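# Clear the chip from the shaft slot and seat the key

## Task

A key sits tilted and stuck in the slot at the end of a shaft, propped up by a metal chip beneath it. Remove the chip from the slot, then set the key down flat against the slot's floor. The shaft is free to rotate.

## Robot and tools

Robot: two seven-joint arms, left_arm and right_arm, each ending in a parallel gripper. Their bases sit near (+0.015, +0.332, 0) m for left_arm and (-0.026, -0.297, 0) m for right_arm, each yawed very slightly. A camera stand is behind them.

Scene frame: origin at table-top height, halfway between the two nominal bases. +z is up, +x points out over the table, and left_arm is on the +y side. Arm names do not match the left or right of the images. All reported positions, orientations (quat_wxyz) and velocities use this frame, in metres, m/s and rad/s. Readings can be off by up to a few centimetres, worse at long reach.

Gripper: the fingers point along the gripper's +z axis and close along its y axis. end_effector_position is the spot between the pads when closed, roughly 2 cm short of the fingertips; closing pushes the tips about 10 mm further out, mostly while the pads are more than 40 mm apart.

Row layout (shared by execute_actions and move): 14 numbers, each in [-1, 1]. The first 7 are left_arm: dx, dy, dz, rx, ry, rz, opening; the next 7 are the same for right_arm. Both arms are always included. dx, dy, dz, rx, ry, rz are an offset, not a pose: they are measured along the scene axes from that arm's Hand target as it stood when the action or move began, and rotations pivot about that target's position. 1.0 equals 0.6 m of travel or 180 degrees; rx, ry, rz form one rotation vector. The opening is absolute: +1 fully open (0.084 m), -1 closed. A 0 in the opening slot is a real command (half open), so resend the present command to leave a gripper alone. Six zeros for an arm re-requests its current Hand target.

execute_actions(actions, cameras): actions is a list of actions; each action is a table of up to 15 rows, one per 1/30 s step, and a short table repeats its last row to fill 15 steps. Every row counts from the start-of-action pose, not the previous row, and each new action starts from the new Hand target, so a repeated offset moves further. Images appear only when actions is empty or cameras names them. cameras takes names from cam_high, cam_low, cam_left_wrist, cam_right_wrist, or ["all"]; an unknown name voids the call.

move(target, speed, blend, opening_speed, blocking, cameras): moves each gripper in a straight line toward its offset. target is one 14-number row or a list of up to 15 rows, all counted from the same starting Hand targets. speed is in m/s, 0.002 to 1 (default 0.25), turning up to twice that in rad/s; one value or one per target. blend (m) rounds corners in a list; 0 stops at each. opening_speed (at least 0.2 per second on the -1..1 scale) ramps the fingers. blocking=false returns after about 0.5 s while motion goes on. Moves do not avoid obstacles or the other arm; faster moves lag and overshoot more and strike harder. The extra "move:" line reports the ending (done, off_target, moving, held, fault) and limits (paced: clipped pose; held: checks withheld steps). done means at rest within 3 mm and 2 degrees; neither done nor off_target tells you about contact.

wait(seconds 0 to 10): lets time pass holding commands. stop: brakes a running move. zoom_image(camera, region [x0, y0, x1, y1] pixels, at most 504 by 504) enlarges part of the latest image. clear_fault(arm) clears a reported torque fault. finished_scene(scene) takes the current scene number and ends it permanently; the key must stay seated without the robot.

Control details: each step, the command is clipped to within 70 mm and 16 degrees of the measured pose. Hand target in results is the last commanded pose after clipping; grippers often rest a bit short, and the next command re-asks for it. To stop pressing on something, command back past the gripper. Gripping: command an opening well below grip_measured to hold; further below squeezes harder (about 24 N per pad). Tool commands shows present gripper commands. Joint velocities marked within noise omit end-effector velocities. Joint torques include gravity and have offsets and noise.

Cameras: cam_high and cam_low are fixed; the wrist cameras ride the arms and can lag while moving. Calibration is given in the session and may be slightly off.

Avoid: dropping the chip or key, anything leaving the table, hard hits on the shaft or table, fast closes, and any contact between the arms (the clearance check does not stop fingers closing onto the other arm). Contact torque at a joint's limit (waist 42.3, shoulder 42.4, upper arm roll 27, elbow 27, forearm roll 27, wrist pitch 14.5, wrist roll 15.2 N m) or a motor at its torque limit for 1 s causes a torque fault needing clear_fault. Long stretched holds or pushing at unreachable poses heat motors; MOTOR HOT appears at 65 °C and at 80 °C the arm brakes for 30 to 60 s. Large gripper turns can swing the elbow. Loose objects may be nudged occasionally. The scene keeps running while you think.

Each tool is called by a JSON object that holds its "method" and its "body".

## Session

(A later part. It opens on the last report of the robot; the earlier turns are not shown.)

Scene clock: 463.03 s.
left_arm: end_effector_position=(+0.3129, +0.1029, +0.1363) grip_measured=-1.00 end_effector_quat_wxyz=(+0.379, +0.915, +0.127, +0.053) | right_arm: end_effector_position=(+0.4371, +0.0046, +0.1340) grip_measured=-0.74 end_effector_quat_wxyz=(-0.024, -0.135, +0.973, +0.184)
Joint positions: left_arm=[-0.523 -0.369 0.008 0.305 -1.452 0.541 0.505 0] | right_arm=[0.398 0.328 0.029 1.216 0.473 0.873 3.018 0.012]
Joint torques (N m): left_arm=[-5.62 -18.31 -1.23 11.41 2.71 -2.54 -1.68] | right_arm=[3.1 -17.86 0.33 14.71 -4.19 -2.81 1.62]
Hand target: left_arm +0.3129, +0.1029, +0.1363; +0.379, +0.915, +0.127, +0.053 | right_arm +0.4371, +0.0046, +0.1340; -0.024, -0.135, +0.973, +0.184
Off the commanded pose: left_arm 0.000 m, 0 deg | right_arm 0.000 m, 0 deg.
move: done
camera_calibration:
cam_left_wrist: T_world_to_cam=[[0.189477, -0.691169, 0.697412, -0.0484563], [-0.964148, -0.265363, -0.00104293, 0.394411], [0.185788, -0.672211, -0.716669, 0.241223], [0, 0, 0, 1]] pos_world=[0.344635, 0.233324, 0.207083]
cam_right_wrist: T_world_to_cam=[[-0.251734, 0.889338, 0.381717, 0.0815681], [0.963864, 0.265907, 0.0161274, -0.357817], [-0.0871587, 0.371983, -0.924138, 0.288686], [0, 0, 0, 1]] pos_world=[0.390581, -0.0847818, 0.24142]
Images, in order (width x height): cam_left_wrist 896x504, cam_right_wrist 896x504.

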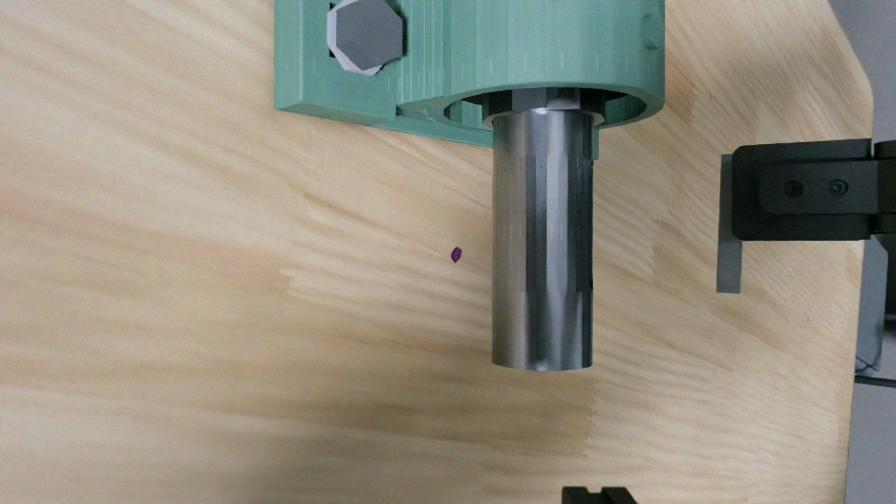

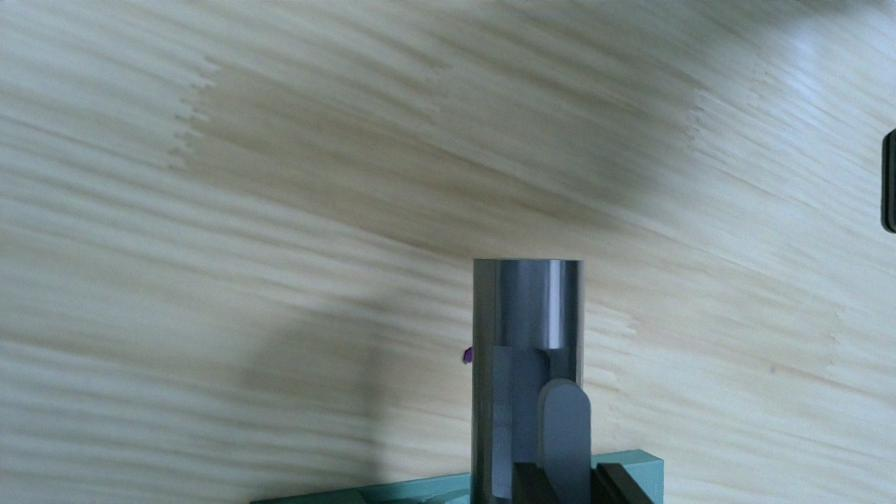

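{"method": "move", "body": {"target": [[0,0,0,0,0,0,-1, -0.0048,0.0210,-0.0542,-0.00268,0.00945,0.00387,-1],[0,0,0,0,0,0,-1, -0.0063,0.0263,-0.0682,-0.00268,0.00945,0.00387,-1]], "speed": [0.1,0.04], "cameras": ["cam_left_wrist","cam_right_wrist"]}}

{"method": "zoom_image", "body": {"camera": "cam_right_wrist", "region": [490, 330, 650, 504]}}

{"method": "zoom_image", "body": {"camera": "cam_left_wrist", "region": [570, 140, 650, 220]}}

{"method": "zoom_image", "body": {"camera": "cam_left_wrist", "region": [570, 220, 650, 300]}}

Scene clock: 505.47 s.
left_arm: end_effector_position=(+0.3129, +0.1029, +0.1363) grip_measured=-1.00 end_effector_quat_wxyz=(+0.379, +0.915, +0.127, +0.053) | right_arm: end_effector_position=(+0.4333, +0.0204, +0.0932) grip_measured=-0.74 end_effector_quat_wxyz=(-0.040, -0.138, +0.973, +0.181)
Joint positions: left_arm=[-0.523 -0.369 0.008 0.305 -1.452 0.541 0.505 0] | right_arm=[0.414 0.426 0.046 1.238 0.488 0.825 3.01 0.012]
Joint torques (N m): left_arm=[-5.65 -18.06 -0.79 11.67 2.91 -1.84 -1.63] | right_arm=[3.35 -19.29 1.93 10.76 4.59 -3.44 -1.78]
Hand target: left_arm +0.3129, +0.1029, +0.1363; +0.379, +0.915, +0.127, +0.053 | right_arm +0.4333, +0.0204, +0.0931; -0.040, -0.138, +0.973, +0.181
Off the commanded pose: left_arm 0.000 m, 0 deg | right_arm 0.000 m, 0 deg.
move: done
camera_calibration:
cam_left_wrist: T_world_to_cam=[[0.189477, -0.691169, 0.697412, -0.0484563], [-0.964148, -0.265363, -0.00104293, 0.394411], [0.185788, -0.672211, -0.716669, 0.241223], [0, 0, 0, 1]] pos_world=[0.344635, 0.233324, 0.207083]
cam_right_wrist: T_world_to_cam=[[-0.25119, 0.889513, 0.381669, 0.0819688], [0.960583, 0.2776, -0.0147781, -0.353635], [-0.119097, 0.362913, -0.924181, 0.258692], [0, 0, 0, 1]] pos_world=[0.391095, -0.0686254, 0.202567]
Images, in order (width x height): cam_left_wrist 896x504, cam_right_wrist 896x504.

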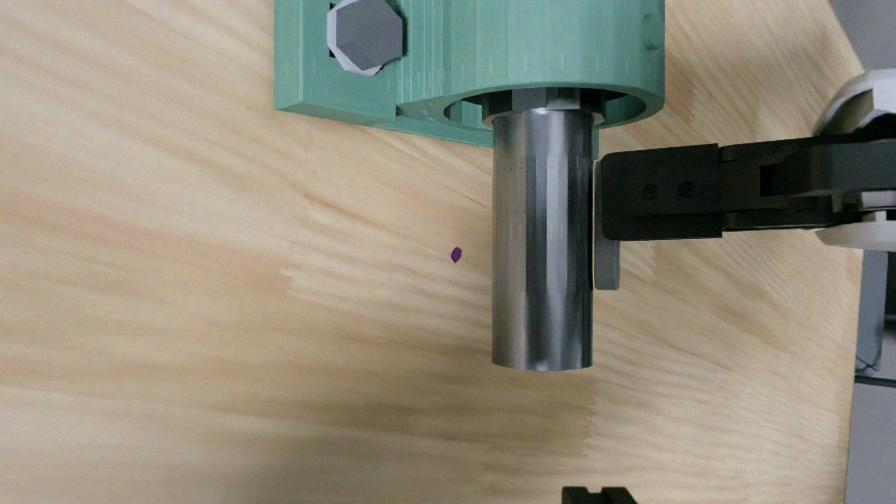

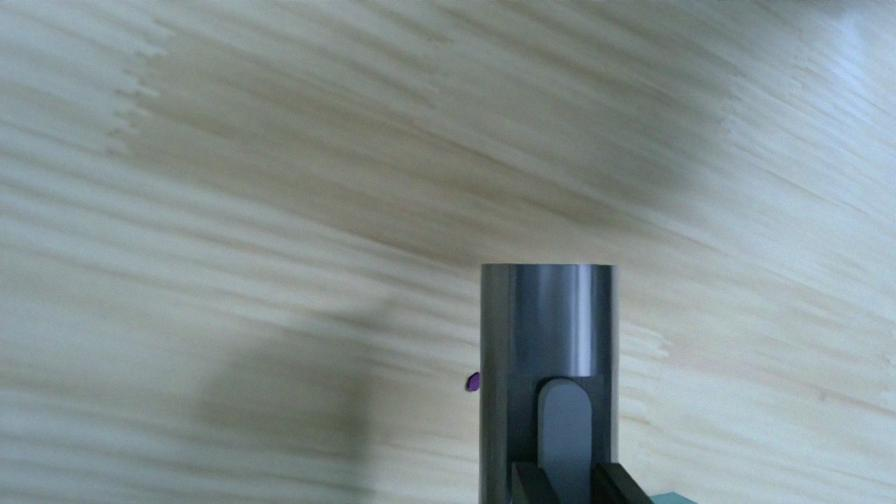

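Scaled by 2.897 from the camera's 896x504 image, which has a finer 1280x720 frame.

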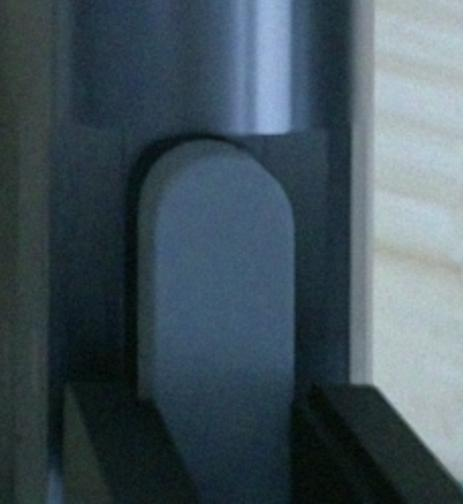

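Scaled by 6.300 from the camera's 896x504 image, which has a finer 1280x720 frame.

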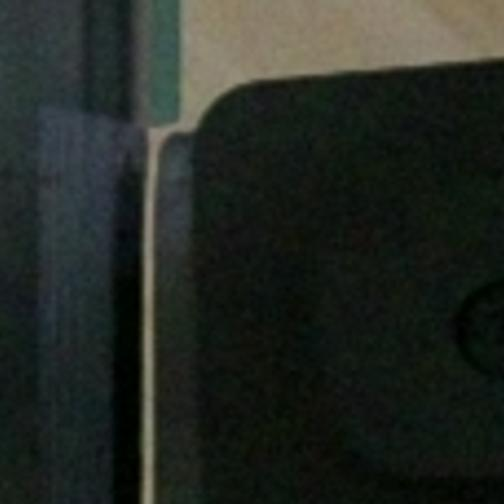

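Scaled by 6.300 from the camera's 896x504 image, which has a finer 1280x720 frame.

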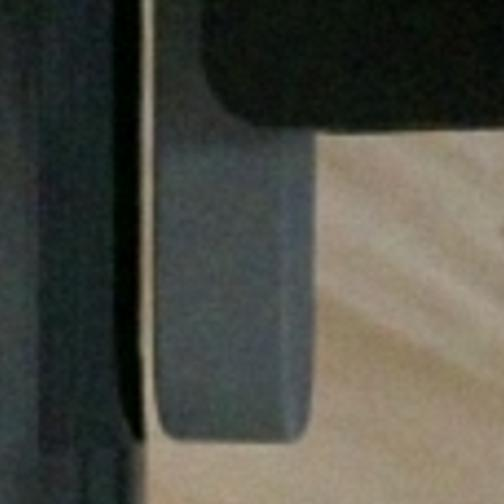

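{"method": "move", "body": {"target": [0,0,0,0,0,0,-1, -0.00067,0.00236,-0.0062,0,0,0,-1], "speed": 0.02, "cameras": ["cam_left_wrist","cam_right_wrist"]}}

{"method": "zoom_image", "body": {"camera": "cam_right_wrist", "region": [490, 330, 650, 504]}}

{"method": "zoom_image", "body": {"camera": "cam_left_wrist", "region": [560, 140, 660, 300]}}

Scene clock: 524.10 s.
left_arm: end_effector_position=(+0.3129, +0.1029, +0.1363) grip_measured=-1.00 end_effector_quat_wxyz=(+0.379, +0.915, +0.127, +0.053) | right_arm: end_effector_position=(+0.4330, +0.0217, +0.0895) grip_measured=-0.74 end_effector_quat_wxyz=(-0.040, -0.138, +0.973, +0.181)
Joint positions: left_arm=[-0.523 -0.369 0.008 0.305 -1.452 0.541 0.505 0] | right_arm=[0.416 0.433 0.048 1.237 0.49 0.817 3.008 0.012]
Joint torques (N m): left_arm=[-5.54 -17.76 -0.14 11.6 2.76 -1.23 -1.55] | right_arm=[7.78 -11.06 6.65 9.83 6.49 -4.75 -1.67]
Hand target: left_arm +0.3129, +0.1029, +0.1363; +0.379, +0.915, +0.127, +0.053 | right_arm +0.4329, +0.0218, +0.0894; -0.040, -0.138, +0.973, +0.181
Off the commanded pose: left_arm 0.000 m, 0 deg | right_arm 0.000 m, 0 deg.
move: done
camera_calibration:
cam_left_wrist: T_world_to_cam=[[0.189477, -0.691169, 0.697412, -0.0484563], [-0.964148, -0.265363, -0.00104293, 0.394411], [0.185788, -0.672211, -0.716669, 0.241223], [0, 0, 0, 1]] pos_world=[0.344635, 0.233324, 0.207083]
cam_right_wrist: T_world_to_cam=[[-0.251068, 0.889583, 0.381584, 0.0820851], [0.960641, 0.277407, -0.0146508, -0.353823], [-0.118887, 0.362887, -0.924218, 0.25478], [0, 0, 0, 1]] pos_world=[0.390796, -0.067325, 0.198966]
Images, in order (width x height): cam_left_wrist 896x504, cam_right_wrist 896x504.

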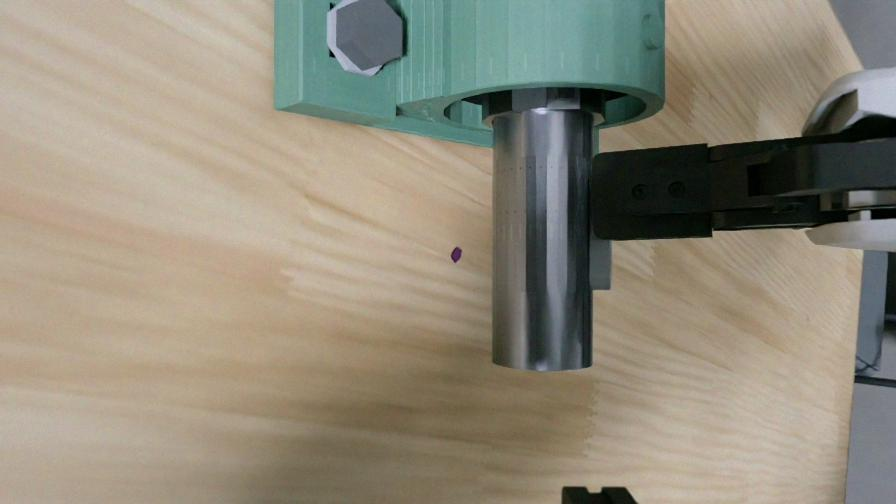

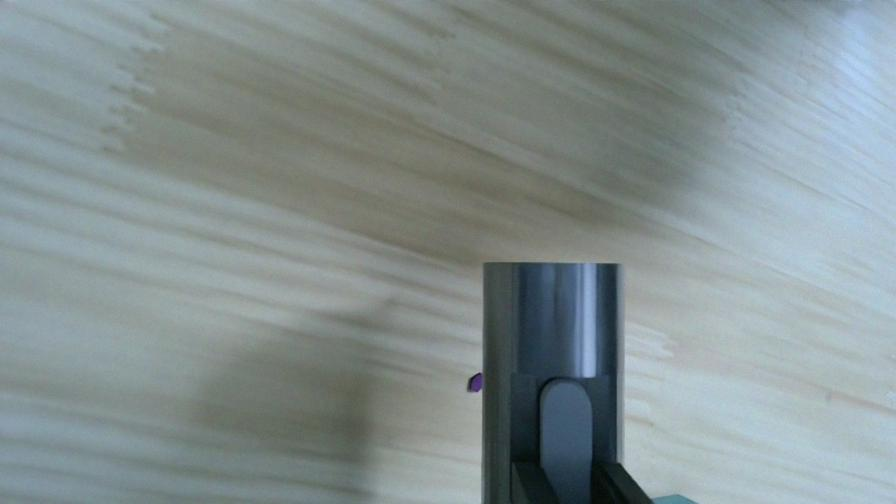

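Scaled by 2.897 from the camera's 896x504 image, which has a finer 1280x720 frame.

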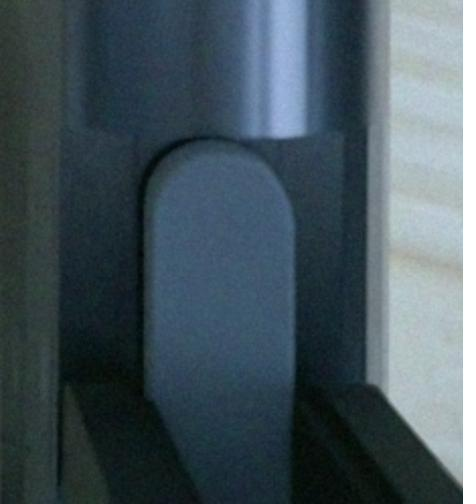

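Scaled by 3.150 from the camera's 896x504 image, which has a finer 1280x720 frame.

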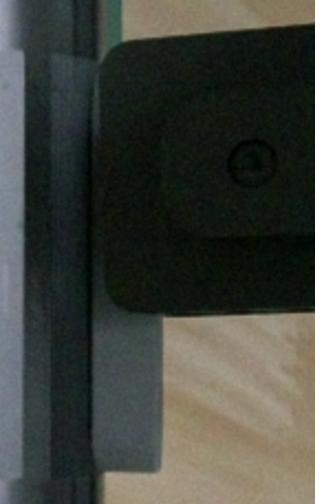

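{"method": "move", "body": {"target": [[0,0,0,0,0,0,-1, 0.00017,-0.00059,0.00155,0,0,0,-1],[0,0,0,0,0,0,-1, -0.00005,-0.00104,0.0014,0,0,0,-1],[0,0,0,0,0,0,-1, -0.00025,-0.00033,-0.00046,0,0,0,-1]], "speed": 0.01, "cameras": ["cam_right_wrist"]}}

{"method": "zoom_image", "body": {"camera": "cam_right_wrist", "region": [520, 360, 620, 460]}}

Scene clock: 539.47 s.
left_arm: end_effector_position=(+0.3129, +0.1029, +0.1363) grip_measured=-1.00 end_effector_quat_wxyz=(+0.379, +0.915, +0.127, +0.053) | right_arm: end_effector_position=(+0.4328, +0.0215, +0.0894) grip_measured=-0.74 end_effector_quat_wxyz=(-0.040, -0.138, +0.973, +0.181) end_effector_velocity=(+0.000, +0.000, -0.002) end_effector_angular_velocity=(+0.000, +0.001, +0.000)
Joint positions: left_arm=[-0.523 -0.369 0.008 0.305 -1.452 0.541 0.505 0] | right_arm=[0.416 0.432 0.048 1.236 0.491 0.816 3.008 0.012]
Joint velocities: left_arm=[within noise] | right_arm=[0.001 0.004 0.001 -0.001 0.002 -0.005 -0.002 0]
Joint torques (N m): left_arm=[-5.77 -17.48 0.12 11.66 2.76 -0.67 -1.51] | right_arm=[5.55 -9.7 6.12 7.2 5.53 -3.49 -1.71]
Hand target: left_arm +0.3129, +0.1029, +0.1363; +0.379, +0.915, +0.127, +0.053 | right_arm +0.4328, +0.0216, +0.0891; -0.040, -0.138, +0.973, +0.181
Off the commanded pose: left_arm 0.000 m, 0 deg | right_arm 0.000 m, 0 deg.
move: done
camera_calibration:
cam_right_wrist: T_world_to_cam=[[-0.251133, 0.889504, 0.381727, 0.0822424], [0.960611, 0.27751, -0.0146828, -0.353552], [-0.118993, 0.363003, -0.924159, 0.254775], [0, 0, 0, 1]] pos_world=[0.390596, -0.067525, 0.198867]
Images, in order (width x height): cam_right_wrist 896x504.

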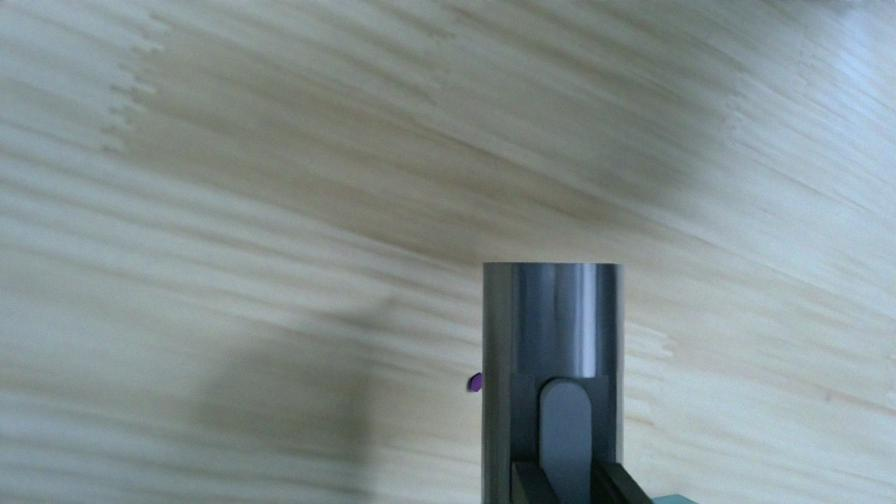

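Scaled by 5.040 from the camera's 896x504 image, which has a finer 1280x720 frame.

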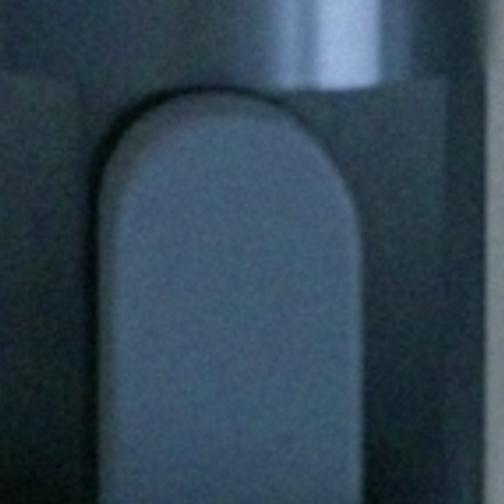

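{"method": "wait", "body": {"seconds": 0, "cameras": ["cam_left_wrist"]}}

{"method": "zoom_image", "body": {"camera": "cam_left_wrist", "region": [570, 140, 650, 220]}}

{"method": "zoom_image", "body": {"camera": "cam_left_wrist", "region": [570, 220, 650, 300]}}

Scene clock: 544.40 s.
left_arm: end_effector_position=(+0.3129, +0.1029, +0.1363) grip_measured=-1.00 end_effector_quat_wxyz=(+0.379, +0.915, +0.127, +0.053) | right_arm: end_effector_position=(+0.4328, +0.0216, +0.0891) grip_measured=-0.74 end_effector_quat_wxyz=(-0.040, -0.138, +0.973, +0.181)
Joint positions: left_arm=[-0.523 -0.369 0.008 0.305 -1.452 0.541 0.505 0] | right_arm=[0.416 0.433 0.048 1.236 0.491 0.816 3.007 0.012]
Joint torques (N m): left_arm=[-5.64 -17.07 0.18 11.67 2.81 -0.39 -1.47] | right_arm=[8.26 -12.54 6.87 6.67 6.07 -0.66 -1.53]
Hand target: left_arm +0.3129, +0.1029, +0.1363; +0.379, +0.915, +0.127, +0.053 | right_arm +0.4328, +0.0216, +0.0891; -0.040, -0.138, +0.973, +0.181
Tool commands: left_gripper/opening=-1.0 right_gripper/opening=-1.0
Off the commanded pose: left_arm 0.000 m, 0 deg | right_arm 0.000 m, 0 deg.
camera_calibration:
cam_left_wrist: T_world_to_cam=[[0.189477, -0.691169, 0.697412, -0.0484563], [-0.964148, -0.265363, -0.00104293, 0.394411], [0.185788, -0.672211, -0.716669, 0.241223], [0, 0, 0, 1]] pos_world=[0.344635, 0.233324, 0.207083]
Images, in order (width x height): cam_left_wrist 896x504.

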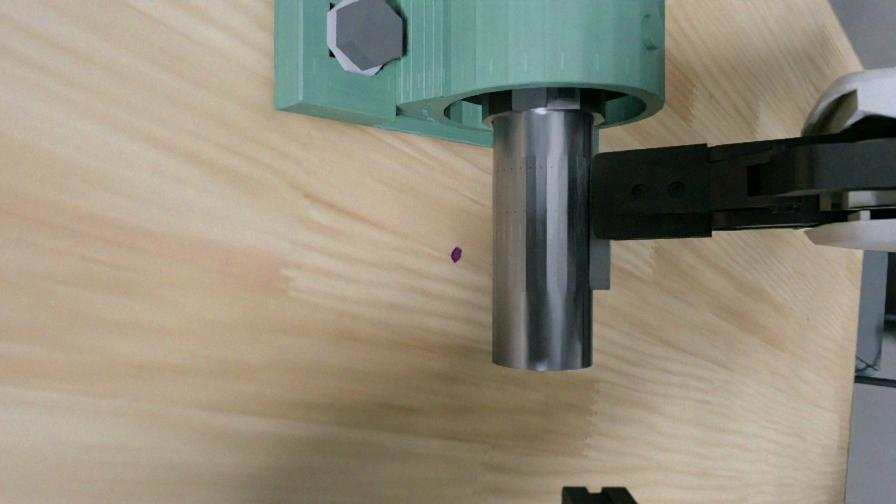

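Scaled by 6.300 from the camera's 896x504 image, which has a finer 1280x720 frame.

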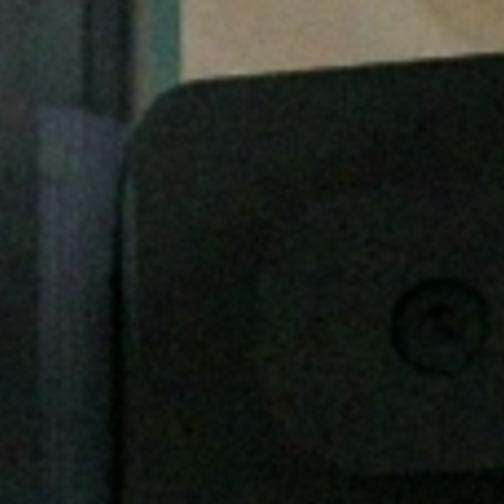

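Scaled by 6.300 from the camera's 896x504 image, which has a finer 1280x720 frame.

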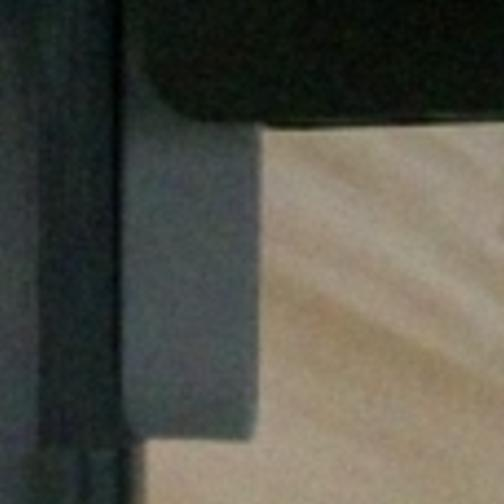

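{"method": "move", "body": {"target": [0,0,0,0,0,0,-1, -0.00048,-0.00014,0,0,0,0,-1], "speed": 0.005}}

{"method": "move", "body": {"target": [0,0,0,0,0,0,-1, -0.00048,-0.00014,0,0,0,0,-1], "speed": 0.005, "cameras": ["cam_right_wrist"]}}

{"method": "zoom_image", "body": {"camera": "cam_right_wrist", "region": [520, 360, 620, 460]}}

Scene clock: 557.97 s.
left_arm: end_effector_position=(+0.3129, +0.1029, +0.1363) grip_measured=-1.00 end_effector_quat_wxyz=(+0.379, +0.915, +0.127, +0.053) | right_arm: end_effector_position=(+0.4325, +0.0215, +0.0891) grip_measured=-0.74 end_effector_quat_wxyz=(-0.040, -0.138, +0.973, +0.181)
Joint positions: left_arm=[-0.523 -0.369 0.008 0.305 -1.452 0.541 0.505 0] | right_arm=[0.416 0.432 0.048 1.235 0.491 0.815 3.007 0.012]
Joint torques (N m): left_arm=[-5.6 -16.93 0.1 11.76 2.85 -0.09 -1.39] | right_arm=[8.22 -18.81 6.77 5.13 5.47 -1.49 -1.69]
Hand target: left_arm +0.3129, +0.1029, +0.1363; +0.379, +0.915, +0.127, +0.053 | right_arm +0.4325, +0.0215, +0.0891; -0.040, -0.138, +0.973, +0.181
Off the commanded pose: left_arm 0.000 m, 0 deg | right_arm 0.000 m, 0 deg.
move: done

Scene clock: 558.67 s.
left_arm: end_effector_position=(+0.3129, +0.1029, +0.1363) grip_measured=-1.00 end_effector_quat_wxyz=(+0.379, +0.915, +0.127, +0.053) | right_arm: end_effector_position=(+0.4322, +0.0214, +0.0891) grip_measured=-0.74 end_effector_quat_wxyz=(-0.040, -0.138, +0.973, +0.181)
Joint positions: left_arm=[-0.523 -0.369 0.008 0.305 -1.452 0.541 0.505 0] | right_arm=[0.416 0.431 0.048 1.233 0.491 0.815 3.007 0.012]
Joint torques (N m): left_arm=[-5.53 -16.87 0.15 11.78 2.98 -0.06 -1.38] | right_arm=[7.48 -21.29 7.15 3.51 4.94 1 -1.53]
Hand target: left_arm +0.3129, +0.1029, +0.1363; +0.379, +0.915, +0.127, +0.053 | right_arm +0.4322, +0.0214, +0.0891; -0.040, -0.138, +0.973, +0.181
Off the commanded pose: left_arm 0.000 m, 0 deg | right_arm 0.000 m, 0 deg.
move: done
camera_calibration:
cam_right_wrist: T_world_to_cam=[[-0.25123, 0.889511, 0.381647, 0.0823496], [0.960585, 0.2776, -0.0146748, -0.352937], [-0.118998, 0.362917, -0.924192, 0.254465], [0, 0, 0, 1]] pos_world=[0.389995, -0.0676254, 0.198567]
Images, in order (width x height): cam_right_wrist 896x504.

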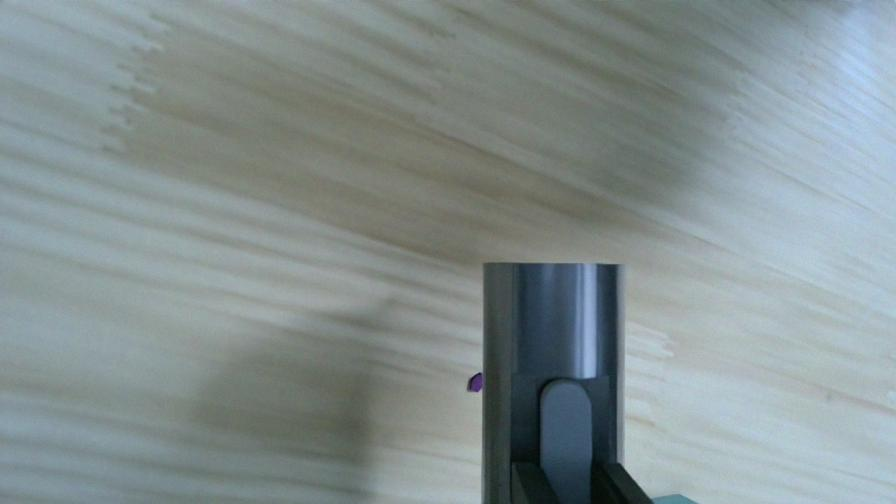

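Scaled by 5.040 from the camera's 896x504 image, which has a finer 1280x720 frame.

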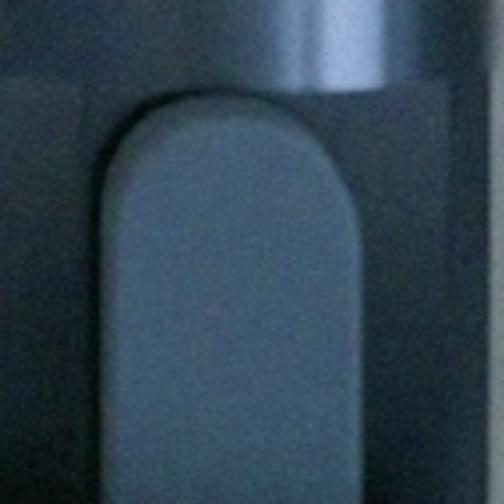

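{"method": "move", "body": {"target": [0,0,0,0,0,0,-1, 0.00033,-0.00118,0.0031,0,0,0,-1], "speed": 0.02, "cameras": ["cam_left_wrist","cam_right_wrist"]}}

{"method": "zoom_image", "body": {"camera": "cam_right_wrist", "region": [520, 360, 620, 460]}}

{"method": "zoom_image", "body": {"camera": "cam_left_wrist", "region": [570, 140, 630, 200]}}

{"method": "zoom_image", "body": {"camera": "cam_left_wrist", "region": [570, 245, 630, 305]}}

Scene clock: 564.50 s.
left_arm: end_effector_position=(+0.3129, +0.1029, +0.1363) grip_measured=-1.00 end_effector_quat_wxyz=(+0.379, +0.915, +0.127, +0.053) | right_arm: end_effector_position=(+0.4323, +0.0207, +0.0909) grip_measured=-0.74 end_effector_quat_wxyz=(-0.040, -0.138, +0.973, +0.181)
Joint positions: left_arm=[-0.523 -0.369 0.008 0.305 -1.452 0.541 0.505 0] | right_arm=[0.416 0.427 0.047 1.234 0.49 0.819 3.008 0.012]
Joint torques (N m): left_arm=[-5.67 -16.3 0.25 12 2.83 -0.05 -1.41] | right_arm=[0.66 -26.52 1.98 9.71 -3.63 4.9 1.56]
Hand target: left_arm +0.3129, +0.1029, +0.1363; +0.379, +0.915, +0.127, +0.053 | right_arm +0.4324, +0.0207, +0.0910; -0.040, -0.138, +0.973, +0.181
Off the commanded pose: left_arm 0.000 m, 0 deg | right_arm 0.000 m, 0 deg.
move: done
camera_calibration:
cam_left_wrist: T_world_to_cam=[[0.189477, -0.691169, 0.697412, -0.0484563], [-0.964148, -0.265363, -0.00104293, 0.394411], [0.185788, -0.672211, -0.716669, 0.241223], [0, 0, 0, 1]] pos_world=[0.344635, 0.233324, 0.207083]
cam_right_wrist: T_world_to_cam=[[-0.251387, 0.889425, 0.381744, 0.0823464], [0.960495, 0.277896, -0.0149625, -0.352698], [-0.119393, 0.362902, -0.924147, 0.256539], [0, 0, 0, 1]] pos_world=[0.390094, -0.0683261, 0.200367]
Images, in order (width x height): cam_left_wrist 896x504, cam_right_wrist 896x504.

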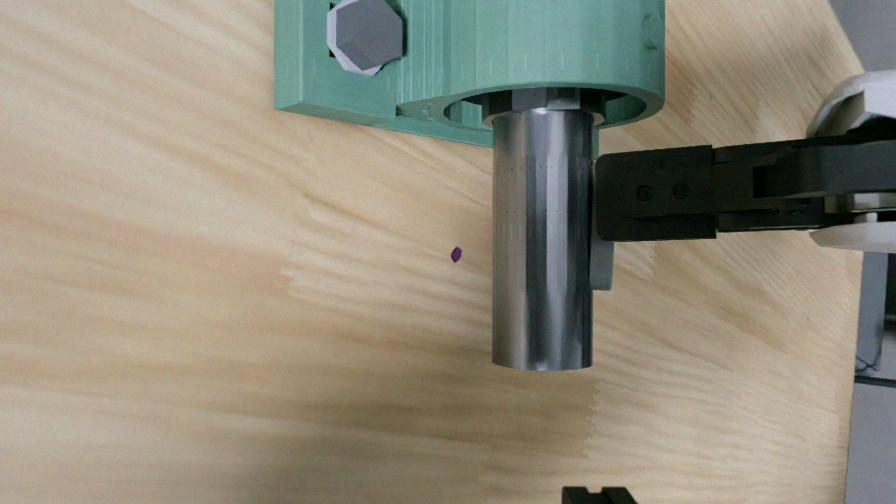

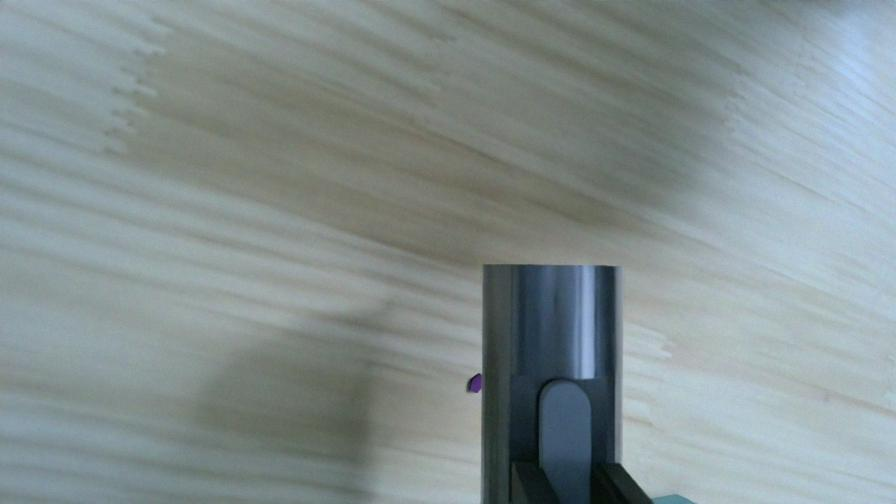

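Scaled by 5.040 from the camera's 896x504 image, which has a finer 1280x720 frame.

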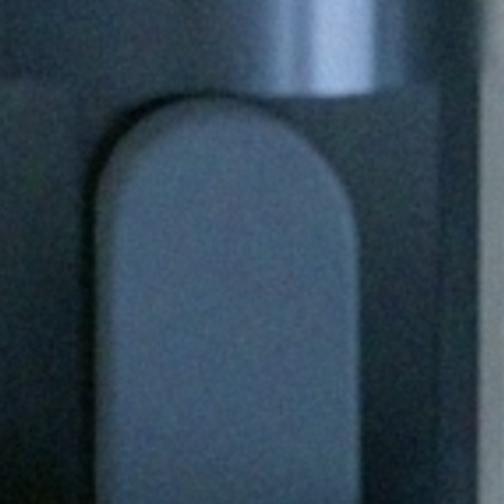

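Scaled by 8.400 from the camera's 896x504 image, which has a finer 1280x720 frame.

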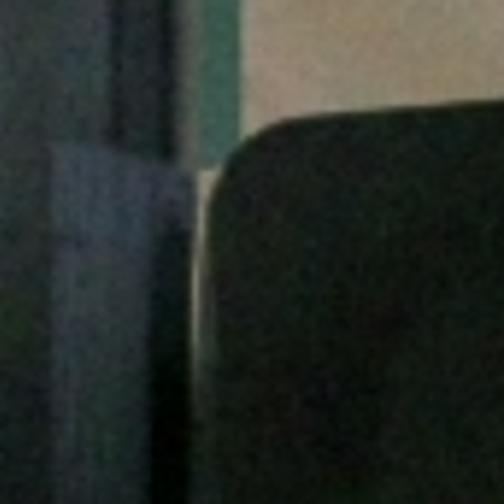

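Scaled by 8.400 from the camera's 896x504 image, which has a finer 1280x720 frame.

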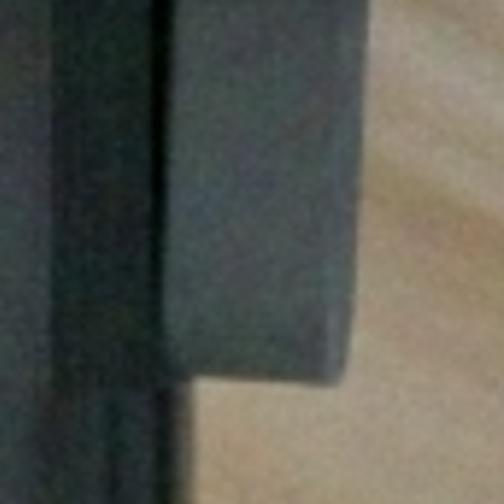

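{"method": "move", "body": {"target": [[0,0,0,0,0,0,-1, 0.0083,-0.0295,0.0775,0,0,0,-1],[0,0,0,0,0,0,-1, -0.0873,-0.3345,-0.0517,-0.1113,-0.0413,-0.0019,-1],[0,0,0,0,0,0,-1, -0.0873,-0.3345,-0.1050,-0.1113,-0.0413,-0.0019,-1]], "speed": [0.15,0.25,0.1], "blend": [0.03,0.01,0]}}

{"method": "move", "body": {"target": [0,0,0,0,0,0,-1, 0,0,-0.0035,0,0,0,-1], "speed": 0.01}}

{"method": "move", "body": {"target": [0,0,0,0,0,0,-1, 0,0,-0.0025,0,0,0,-1], "speed": 0.01}}

Scene clock: 592.53 s.
left_arm: end_effector_position=(+0.3129, +0.1029, +0.1363) grip_measured=-1.00 end_effector_quat_wxyz=(+0.379, +0.915, +0.127, +0.053) | right_arm: end_effector_position=(+0.3800, -0.1800, +0.0280) grip_measured=-0.74 end_effector_quat_wxyz=(+0.000, -0.137, +0.991, +0.000)
Joint positions: left_arm=[-0.523 -0.369 0.008 0.305 -1.452 0.541 0.505 0] | right_arm=[0.385 0.215 -0.129 0.717 0.059 0.504 3.103 0.012]
Joint torques (N m): left_arm=[-5.83 -16.06 0.16 11.98 2.74 -0.05 -1.37] | right_arm=[-3.07 -11.79 1.08 11.61 4.69 -3.79 -1.81]
Hand target: left_arm +0.3129, +0.1029, +0.1363; +0.379, +0.915, +0.127, +0.053 | right_arm +0.3800, -0.1800, +0.0280; +0.000, -0.137, +0.991, +0.000
Off the commanded pose: left_arm 0.000 m, 0 deg | right_arm 0.000 m, 0 deg.
move: done; blend cut to 0.025 m at target 1

Scene clock: 593.23 s.
left_arm: end_effector_position=(+0.3129, +0.1029, +0.1363) grip_measured=-1.00 end_effector_quat_wxyz=(+0.379, +0.915, +0.127, +0.053) | right_arm: end_effector_position=(+0.3800, -0.1800, +0.0259) grip_measured=-0.74 end_effector_quat_wxyz=(+0.000, -0.137, +0.991, +0.000)
Joint positions: left_arm=[-0.523 -0.369 0.008 0.305 -1.452 0.541 0.505 0] | right_arm=[0.384 0.221 -0.129 0.717 0.061 0.498 3.102 0.012]
Joint torques (N m): left_arm=[-5.62 -16.04 0.18 12.07 2.8 -0.08 -1.36] | right_arm=[-3.04 -10.67 1.12 6.3 4.16 -3.1 -1.87]
Hand target: left_arm +0.3129, +0.1029, +0.1363; +0.379, +0.915, +0.127, +0.053 | right_arm +0.3800, -0.1800, +0.0259; +0.000, -0.137, +0.991, +0.000
Off the commanded pose: left_arm 0.000 m, 0 deg | right_arm 0.000 m, 0 deg.
move: done

Scene clock: 593.93 s.
left_arm: end_effector_position=(+0.3129, +0.1029, +0.1363) grip_measured=-1.00 end_effector_quat_wxyz=(+0.379, +0.915, +0.127, +0.053) | right_arm: end_effector_position=(+0.3800, -0.1800, +0.0244) grip_measured=-0.74 end_effector_quat_wxyz=(+0.000, -0.137, +0.991, +0.000)
Joint positions: left_arm=[-0.523 -0.369 0.008 0.305 -1.452 0.541 0.505 0] | right_arm=[0.384 0.226 -0.128 0.716 0.062 0.494 3.101 0.012]
Joint torques (N m): left_arm=[-5.57 -15.79 0.1 12.06 2.8 -0.07 -1.34] | right_arm=[-3.18 -8.13 0.71 6.19 4.07 -3.33 -1.66]
Hand target: left_arm +0.3129, +0.1029, +0.1363; +0.379, +0.915, +0.127, +0.053 | right_arm +0.3800, -0.1800, +0.0244; +0.000, -0.137, +0.991, +0.000
Off the commanded pose: left_arm 0.000 m, 0 deg | right_arm 0.000 m, 0 deg.
move: done

{"method": "move", "body": {"target": [0,0,0,0,0,0,-1, 0,0,-0.0018,0,0,0,-1], "speed": 0.01}}

{"method": "move", "body": {"target": [[0,0,0,0,0,0,-1, 0,0,0.0008,0,0,0,-1],[0,0,0,0,0,0,-1, 0,0,0.0008,0,0,0,-0.4]], "speed": 0.01, "opening_speed": 0.6, "cameras": ["cam_right_wrist"]}}

{"method": "zoom_image", "body": {"camera": "cam_right_wrist", "region": [470, 340, 670, 504]}}

Scene clock: 598.23 s.
left_arm: end_effector_position=(+0.3129, +0.1029, +0.1363) grip_measured=-1.00 end_effector_quat_wxyz=(+0.379, +0.915, +0.127, +0.053) | right_arm: end_effector_position=(+0.3800, -0.1800, +0.0233) grip_measured=-0.74 end_effector_quat_wxyz=(+0.000, -0.137, +0.991, +0.000)
Joint positions: left_arm=[-0.523 -0.369 0.008 0.305 -1.452 0.541 0.505 0] | right_arm=[0.384 0.229 -0.128 0.716 0.063 0.491 3.1 0.012]
Joint torques (N m): left_arm=[-5.53 -15.53 0.16 12.11 2.88 -0.11 -1.3] | right_arm=[-4.13 -3.15 0.01 5.11 4.29 -3.18 -1.82]
Hand target: left_arm +0.3129, +0.1029, +0.1363; +0.379, +0.915, +0.127, +0.053 | right_arm +0.3800, -0.1800, +0.0233; +0.000, -0.137, +0.991, +0.000
Off the commanded pose: left_arm 0.000 m, 0 deg | right_arm 0.000 m, 0 deg.
move: done

Scene clock: 600.13 s.
left_arm: end_effector_position=(+0.3129, +0.1029, +0.1363) grip_measured=-1.00 end_effector_quat_wxyz=(+0.379, +0.915, +0.127, +0.053) | right_arm: end_effector_position=(+0.3800, -0.1800, +0.0238) grip_measured=-0.42 end_effector_quat_wxyz=(+0.000, -0.137, +0.991, +0.000)
Joint positions: left_arm=[-0.523 -0.369 0.008 0.305 -1.452 0.541 0.505 0] | right_arm=[0.384 0.227 -0.128 0.716 0.063 0.492 3.101 0.026]
Joint torques (N m): left_arm=[-5.59 -15.39 0.12 12.12 2.85 -0.05 -1.3] | right_arm=[3.45 -21.36 -0.38 11.24 -3.68 -0.3 1.82]
Hand target: left_arm +0.3129, +0.1029, +0.1363; +0.379, +0.915, +0.127, +0.053 | right_arm +0.3800, -0.1800, +0.0238; +0.000, -0.137, +0.991, +0.000
Off the commanded pose: left_arm 0.000 m, 0 deg | right_arm 0.000 m, 0 deg.
move: done
camera_calibration:
cam_right_wrist: T_world_to_cam=[[-0.272003, 0.962092, 0.0198056, 0.302899], [0.962261, 0.271759, 0.0141962, -0.250233], [0.0082757, 0.0229195, -0.999703, 0.153224], [0, 0, 0, 1]] pos_world=[0.321911, -0.226926, 0.150732]
Images, in order (width x height): cam_right_wrist 896x504.

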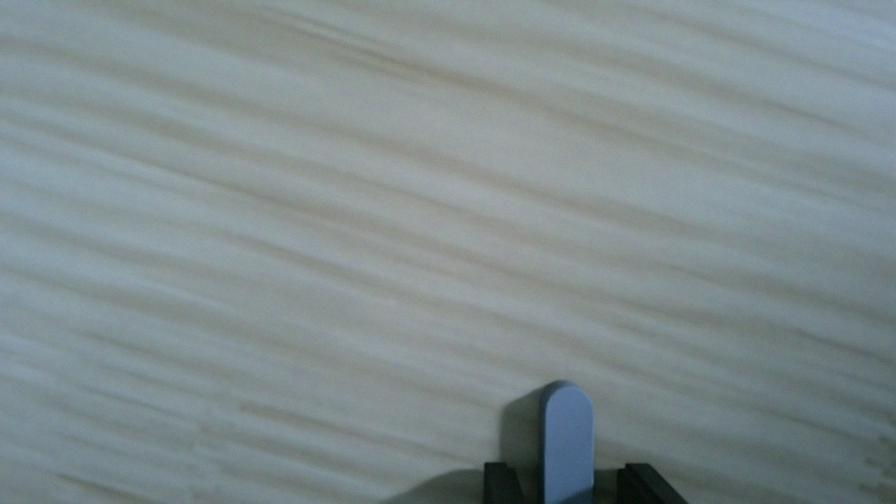

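Scaled by 2.520 from the camera's 896x504 image, which has a finer 1280x720 frame.

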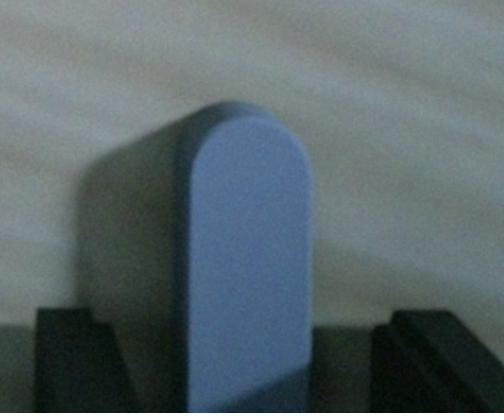

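{"method": "move", "body": {"target": [[0,0,0,0,0,0,-1, -0.01604,-0.00454,0.0008,0,0,0,-0.4],[0,0,0,0,0,0,-1, -0.01604,-0.00454,0.0008,0,0,0,-1],[0,0,0,0,0,0,-1, -0.01604,-0.00454,0.14,0,0,0,-1]], "speed": [0.04,0.04,0.15], "opening_speed": 1.0, "cameras": ["cam_right_wrist"]}}

{"method": "zoom_image", "body": {"camera": "cam_right_wrist", "region": [470, 340, 670, 504]}}

Scene clock: 611.03 s.
left_arm: end_effector_position=(+0.3129, +0.1029, +0.1363) grip_measured=-1.00 end_effector_quat_wxyz=(+0.379, +0.915, +0.127, +0.053) | right_arm: end_effector_position=(+0.3704, -0.1827, +0.1077) grip_measured=-0.74 end_effector_quat_wxyz=(+0.000, -0.137, +0.991, +0.000)
Joint positions: left_arm=[-0.523 -0.369 0.008 0.305 -1.452 0.541 0.505 0] | right_arm=[0.393 -0.013 -0.142 0.725 -0.002 0.738 3.148 0.012]
Joint torques (N m): left_arm=[-5.66 -15.05 0.18 12.16 2.82 -0.06 -1.29] | right_arm=[3.31 -19.2 0.38 13.87 -4.6 0.5 1.76]
Hand target: left_arm +0.3129, +0.1029, +0.1363; +0.379, +0.915, +0.127, +0.053 | right_arm +0.3704, -0.1827, +0.1078; +0.000, -0.137, +0.991, +0.000
Off the commanded pose: left_arm 0.000 m, 0 deg | right_arm 0.000 m, 0 deg.
move: done
camera_calibration:
cam_right_wrist: T_world_to_cam=[[-0.271911, 0.962119, 0.0198059, 0.301174], [0.962287, 0.271666, 0.0141945, -0.241386], [0.00827624, 0.0229186, -0.999703, 0.237241], [0, 0, 0, 1]] pos_world=[0.312211, -0.229626, 0.234632]
Images, in order (width x height): cam_right_wrist 896x504.

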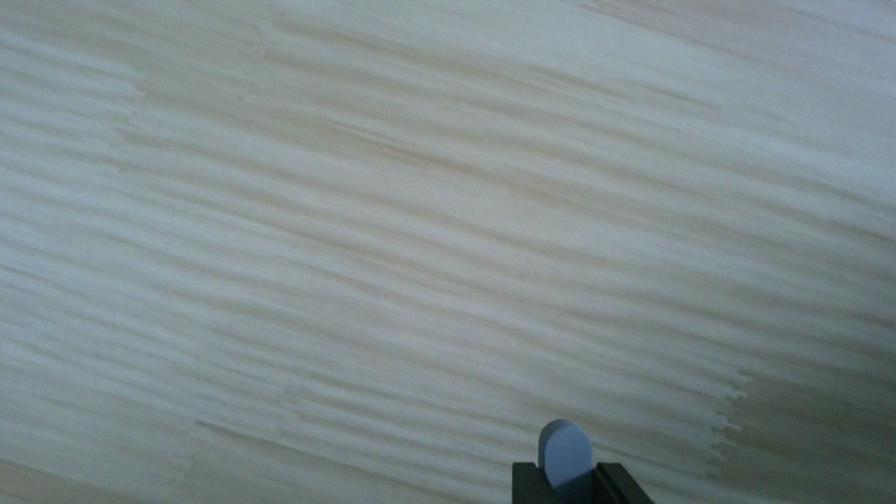

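Scaled by 2.520 from the camera's 896x504 image, which has a finer 1280x720 frame.

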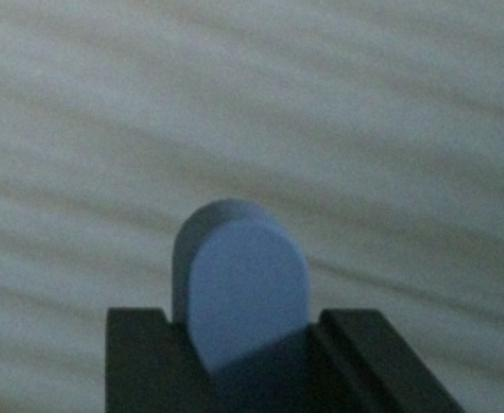

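{"method": "move", "body": {"target": [[0,0,0,0,0,0,-1, 0.0943,0.3105,0.0362,0.11546,0.03269,0,-1],[0,0,0,0,0,0,-1, 0.0893,0.3282,-0.0103,0.11546,0.03269,0,-1]], "speed": [0.25,0.1], "blend": [0.015,0], "cameras": ["cam_left_wrist","cam_right_wrist"]}}

{"method": "zoom_image", "body": {"camera": "cam_right_wrist", "region": [480, 354, 630, 504]}}

{"method": "zoom_image", "body": {"camera": "cam_left_wrist", "region": [570, 140, 650, 220]}}

{"method": "zoom_image", "body": {"camera": "cam_left_wrist", "region": [570, 220, 650, 300]}}

Scene clock: 619.67 s.
left_arm: end_effector_position=(+0.3129, +0.1029, +0.1363) grip_measured=-1.00 end_effector_quat_wxyz=(+0.379, +0.915, +0.127, +0.053) | right_arm: end_effector_position=(+0.4239, +0.0142, +0.1016) grip_measured=-0.74 end_effector_quat_wxyz=(-0.026, -0.135, +0.973, +0.186)
Joint positions: left_arm=[-0.523 -0.369 0.008 0.305 -1.452 0.541 0.505 0] | right_arm=[0.454 0.362 0.005 1.163 0.529 0.792 2.981 0.012]
Joint torques (N m): left_arm=[-5.52 -14.7 0.19 12.31 2.8 -0.1 -1.25] | right_arm=[3.24 -18.23 1.5 14.1 4.62 -3.52 -1.8]
Hand target: left_arm +0.3129, +0.1029, +0.1363; +0.379, +0.915, +0.127, +0.053 | right_arm +0.4240, +0.0142, +0.1016; -0.026, -0.135, +0.973, +0.186
Off the commanded pose: left_arm 0.000 m, 0 deg | right_arm 0.000 m, 0 deg.
move: done
camera_calibration:
cam_left_wrist: T_world_to_cam=[[0.189477, -0.691169, 0.697412, -0.0484563], [-0.964148, -0.265363, -0.00104293, 0.394411], [0.185788, -0.672211, -0.716669, 0.241223], [0, 0, 0, 1]] pos_world=[0.344635, 0.233324, 0.207083]
cam_right_wrist: T_world_to_cam=[[-0.25081, 0.887554, 0.386449, 0.0812591], [0.963697, 0.266683, 0.012963, -0.346775], [-0.091554, 0.375671, -0.92222, 0.255632], [0, 0, 0, 1]] pos_world=[0.377971, -0.0756766, 0.208842]
Images, in order (width x height): cam_left_wrist 896x504, cam_right_wrist 896x504.

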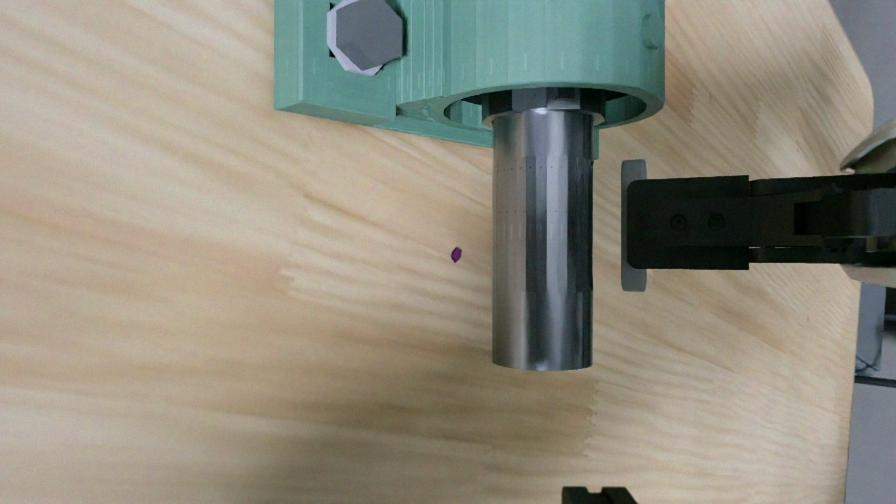

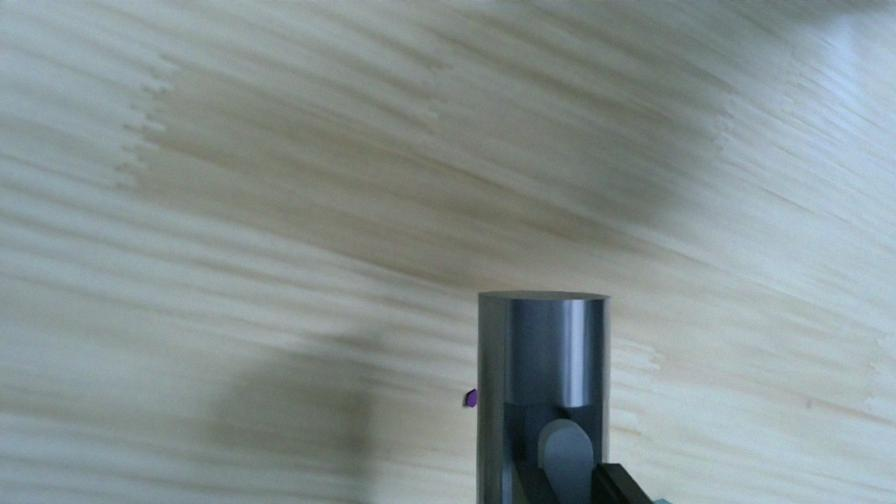

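Scaled by 3.360 from the camera's 896x504 image, which has a finer 1280x720 frame.

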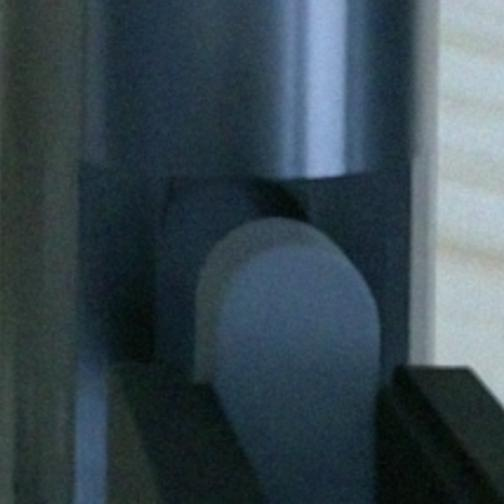

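Scaled by 6.300 from the camera's 896x504 image, which has a finer 1280x720 frame.

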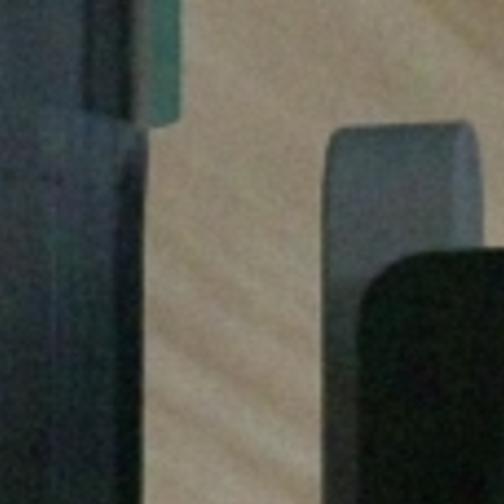

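Scaled by 6.300 from the camera's 896x504 image, which has a finer 1280x720 frame.

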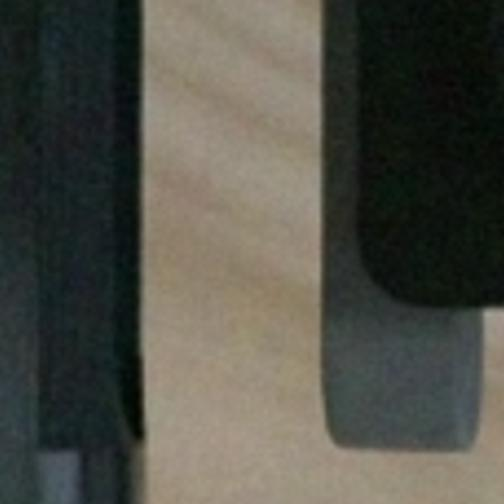

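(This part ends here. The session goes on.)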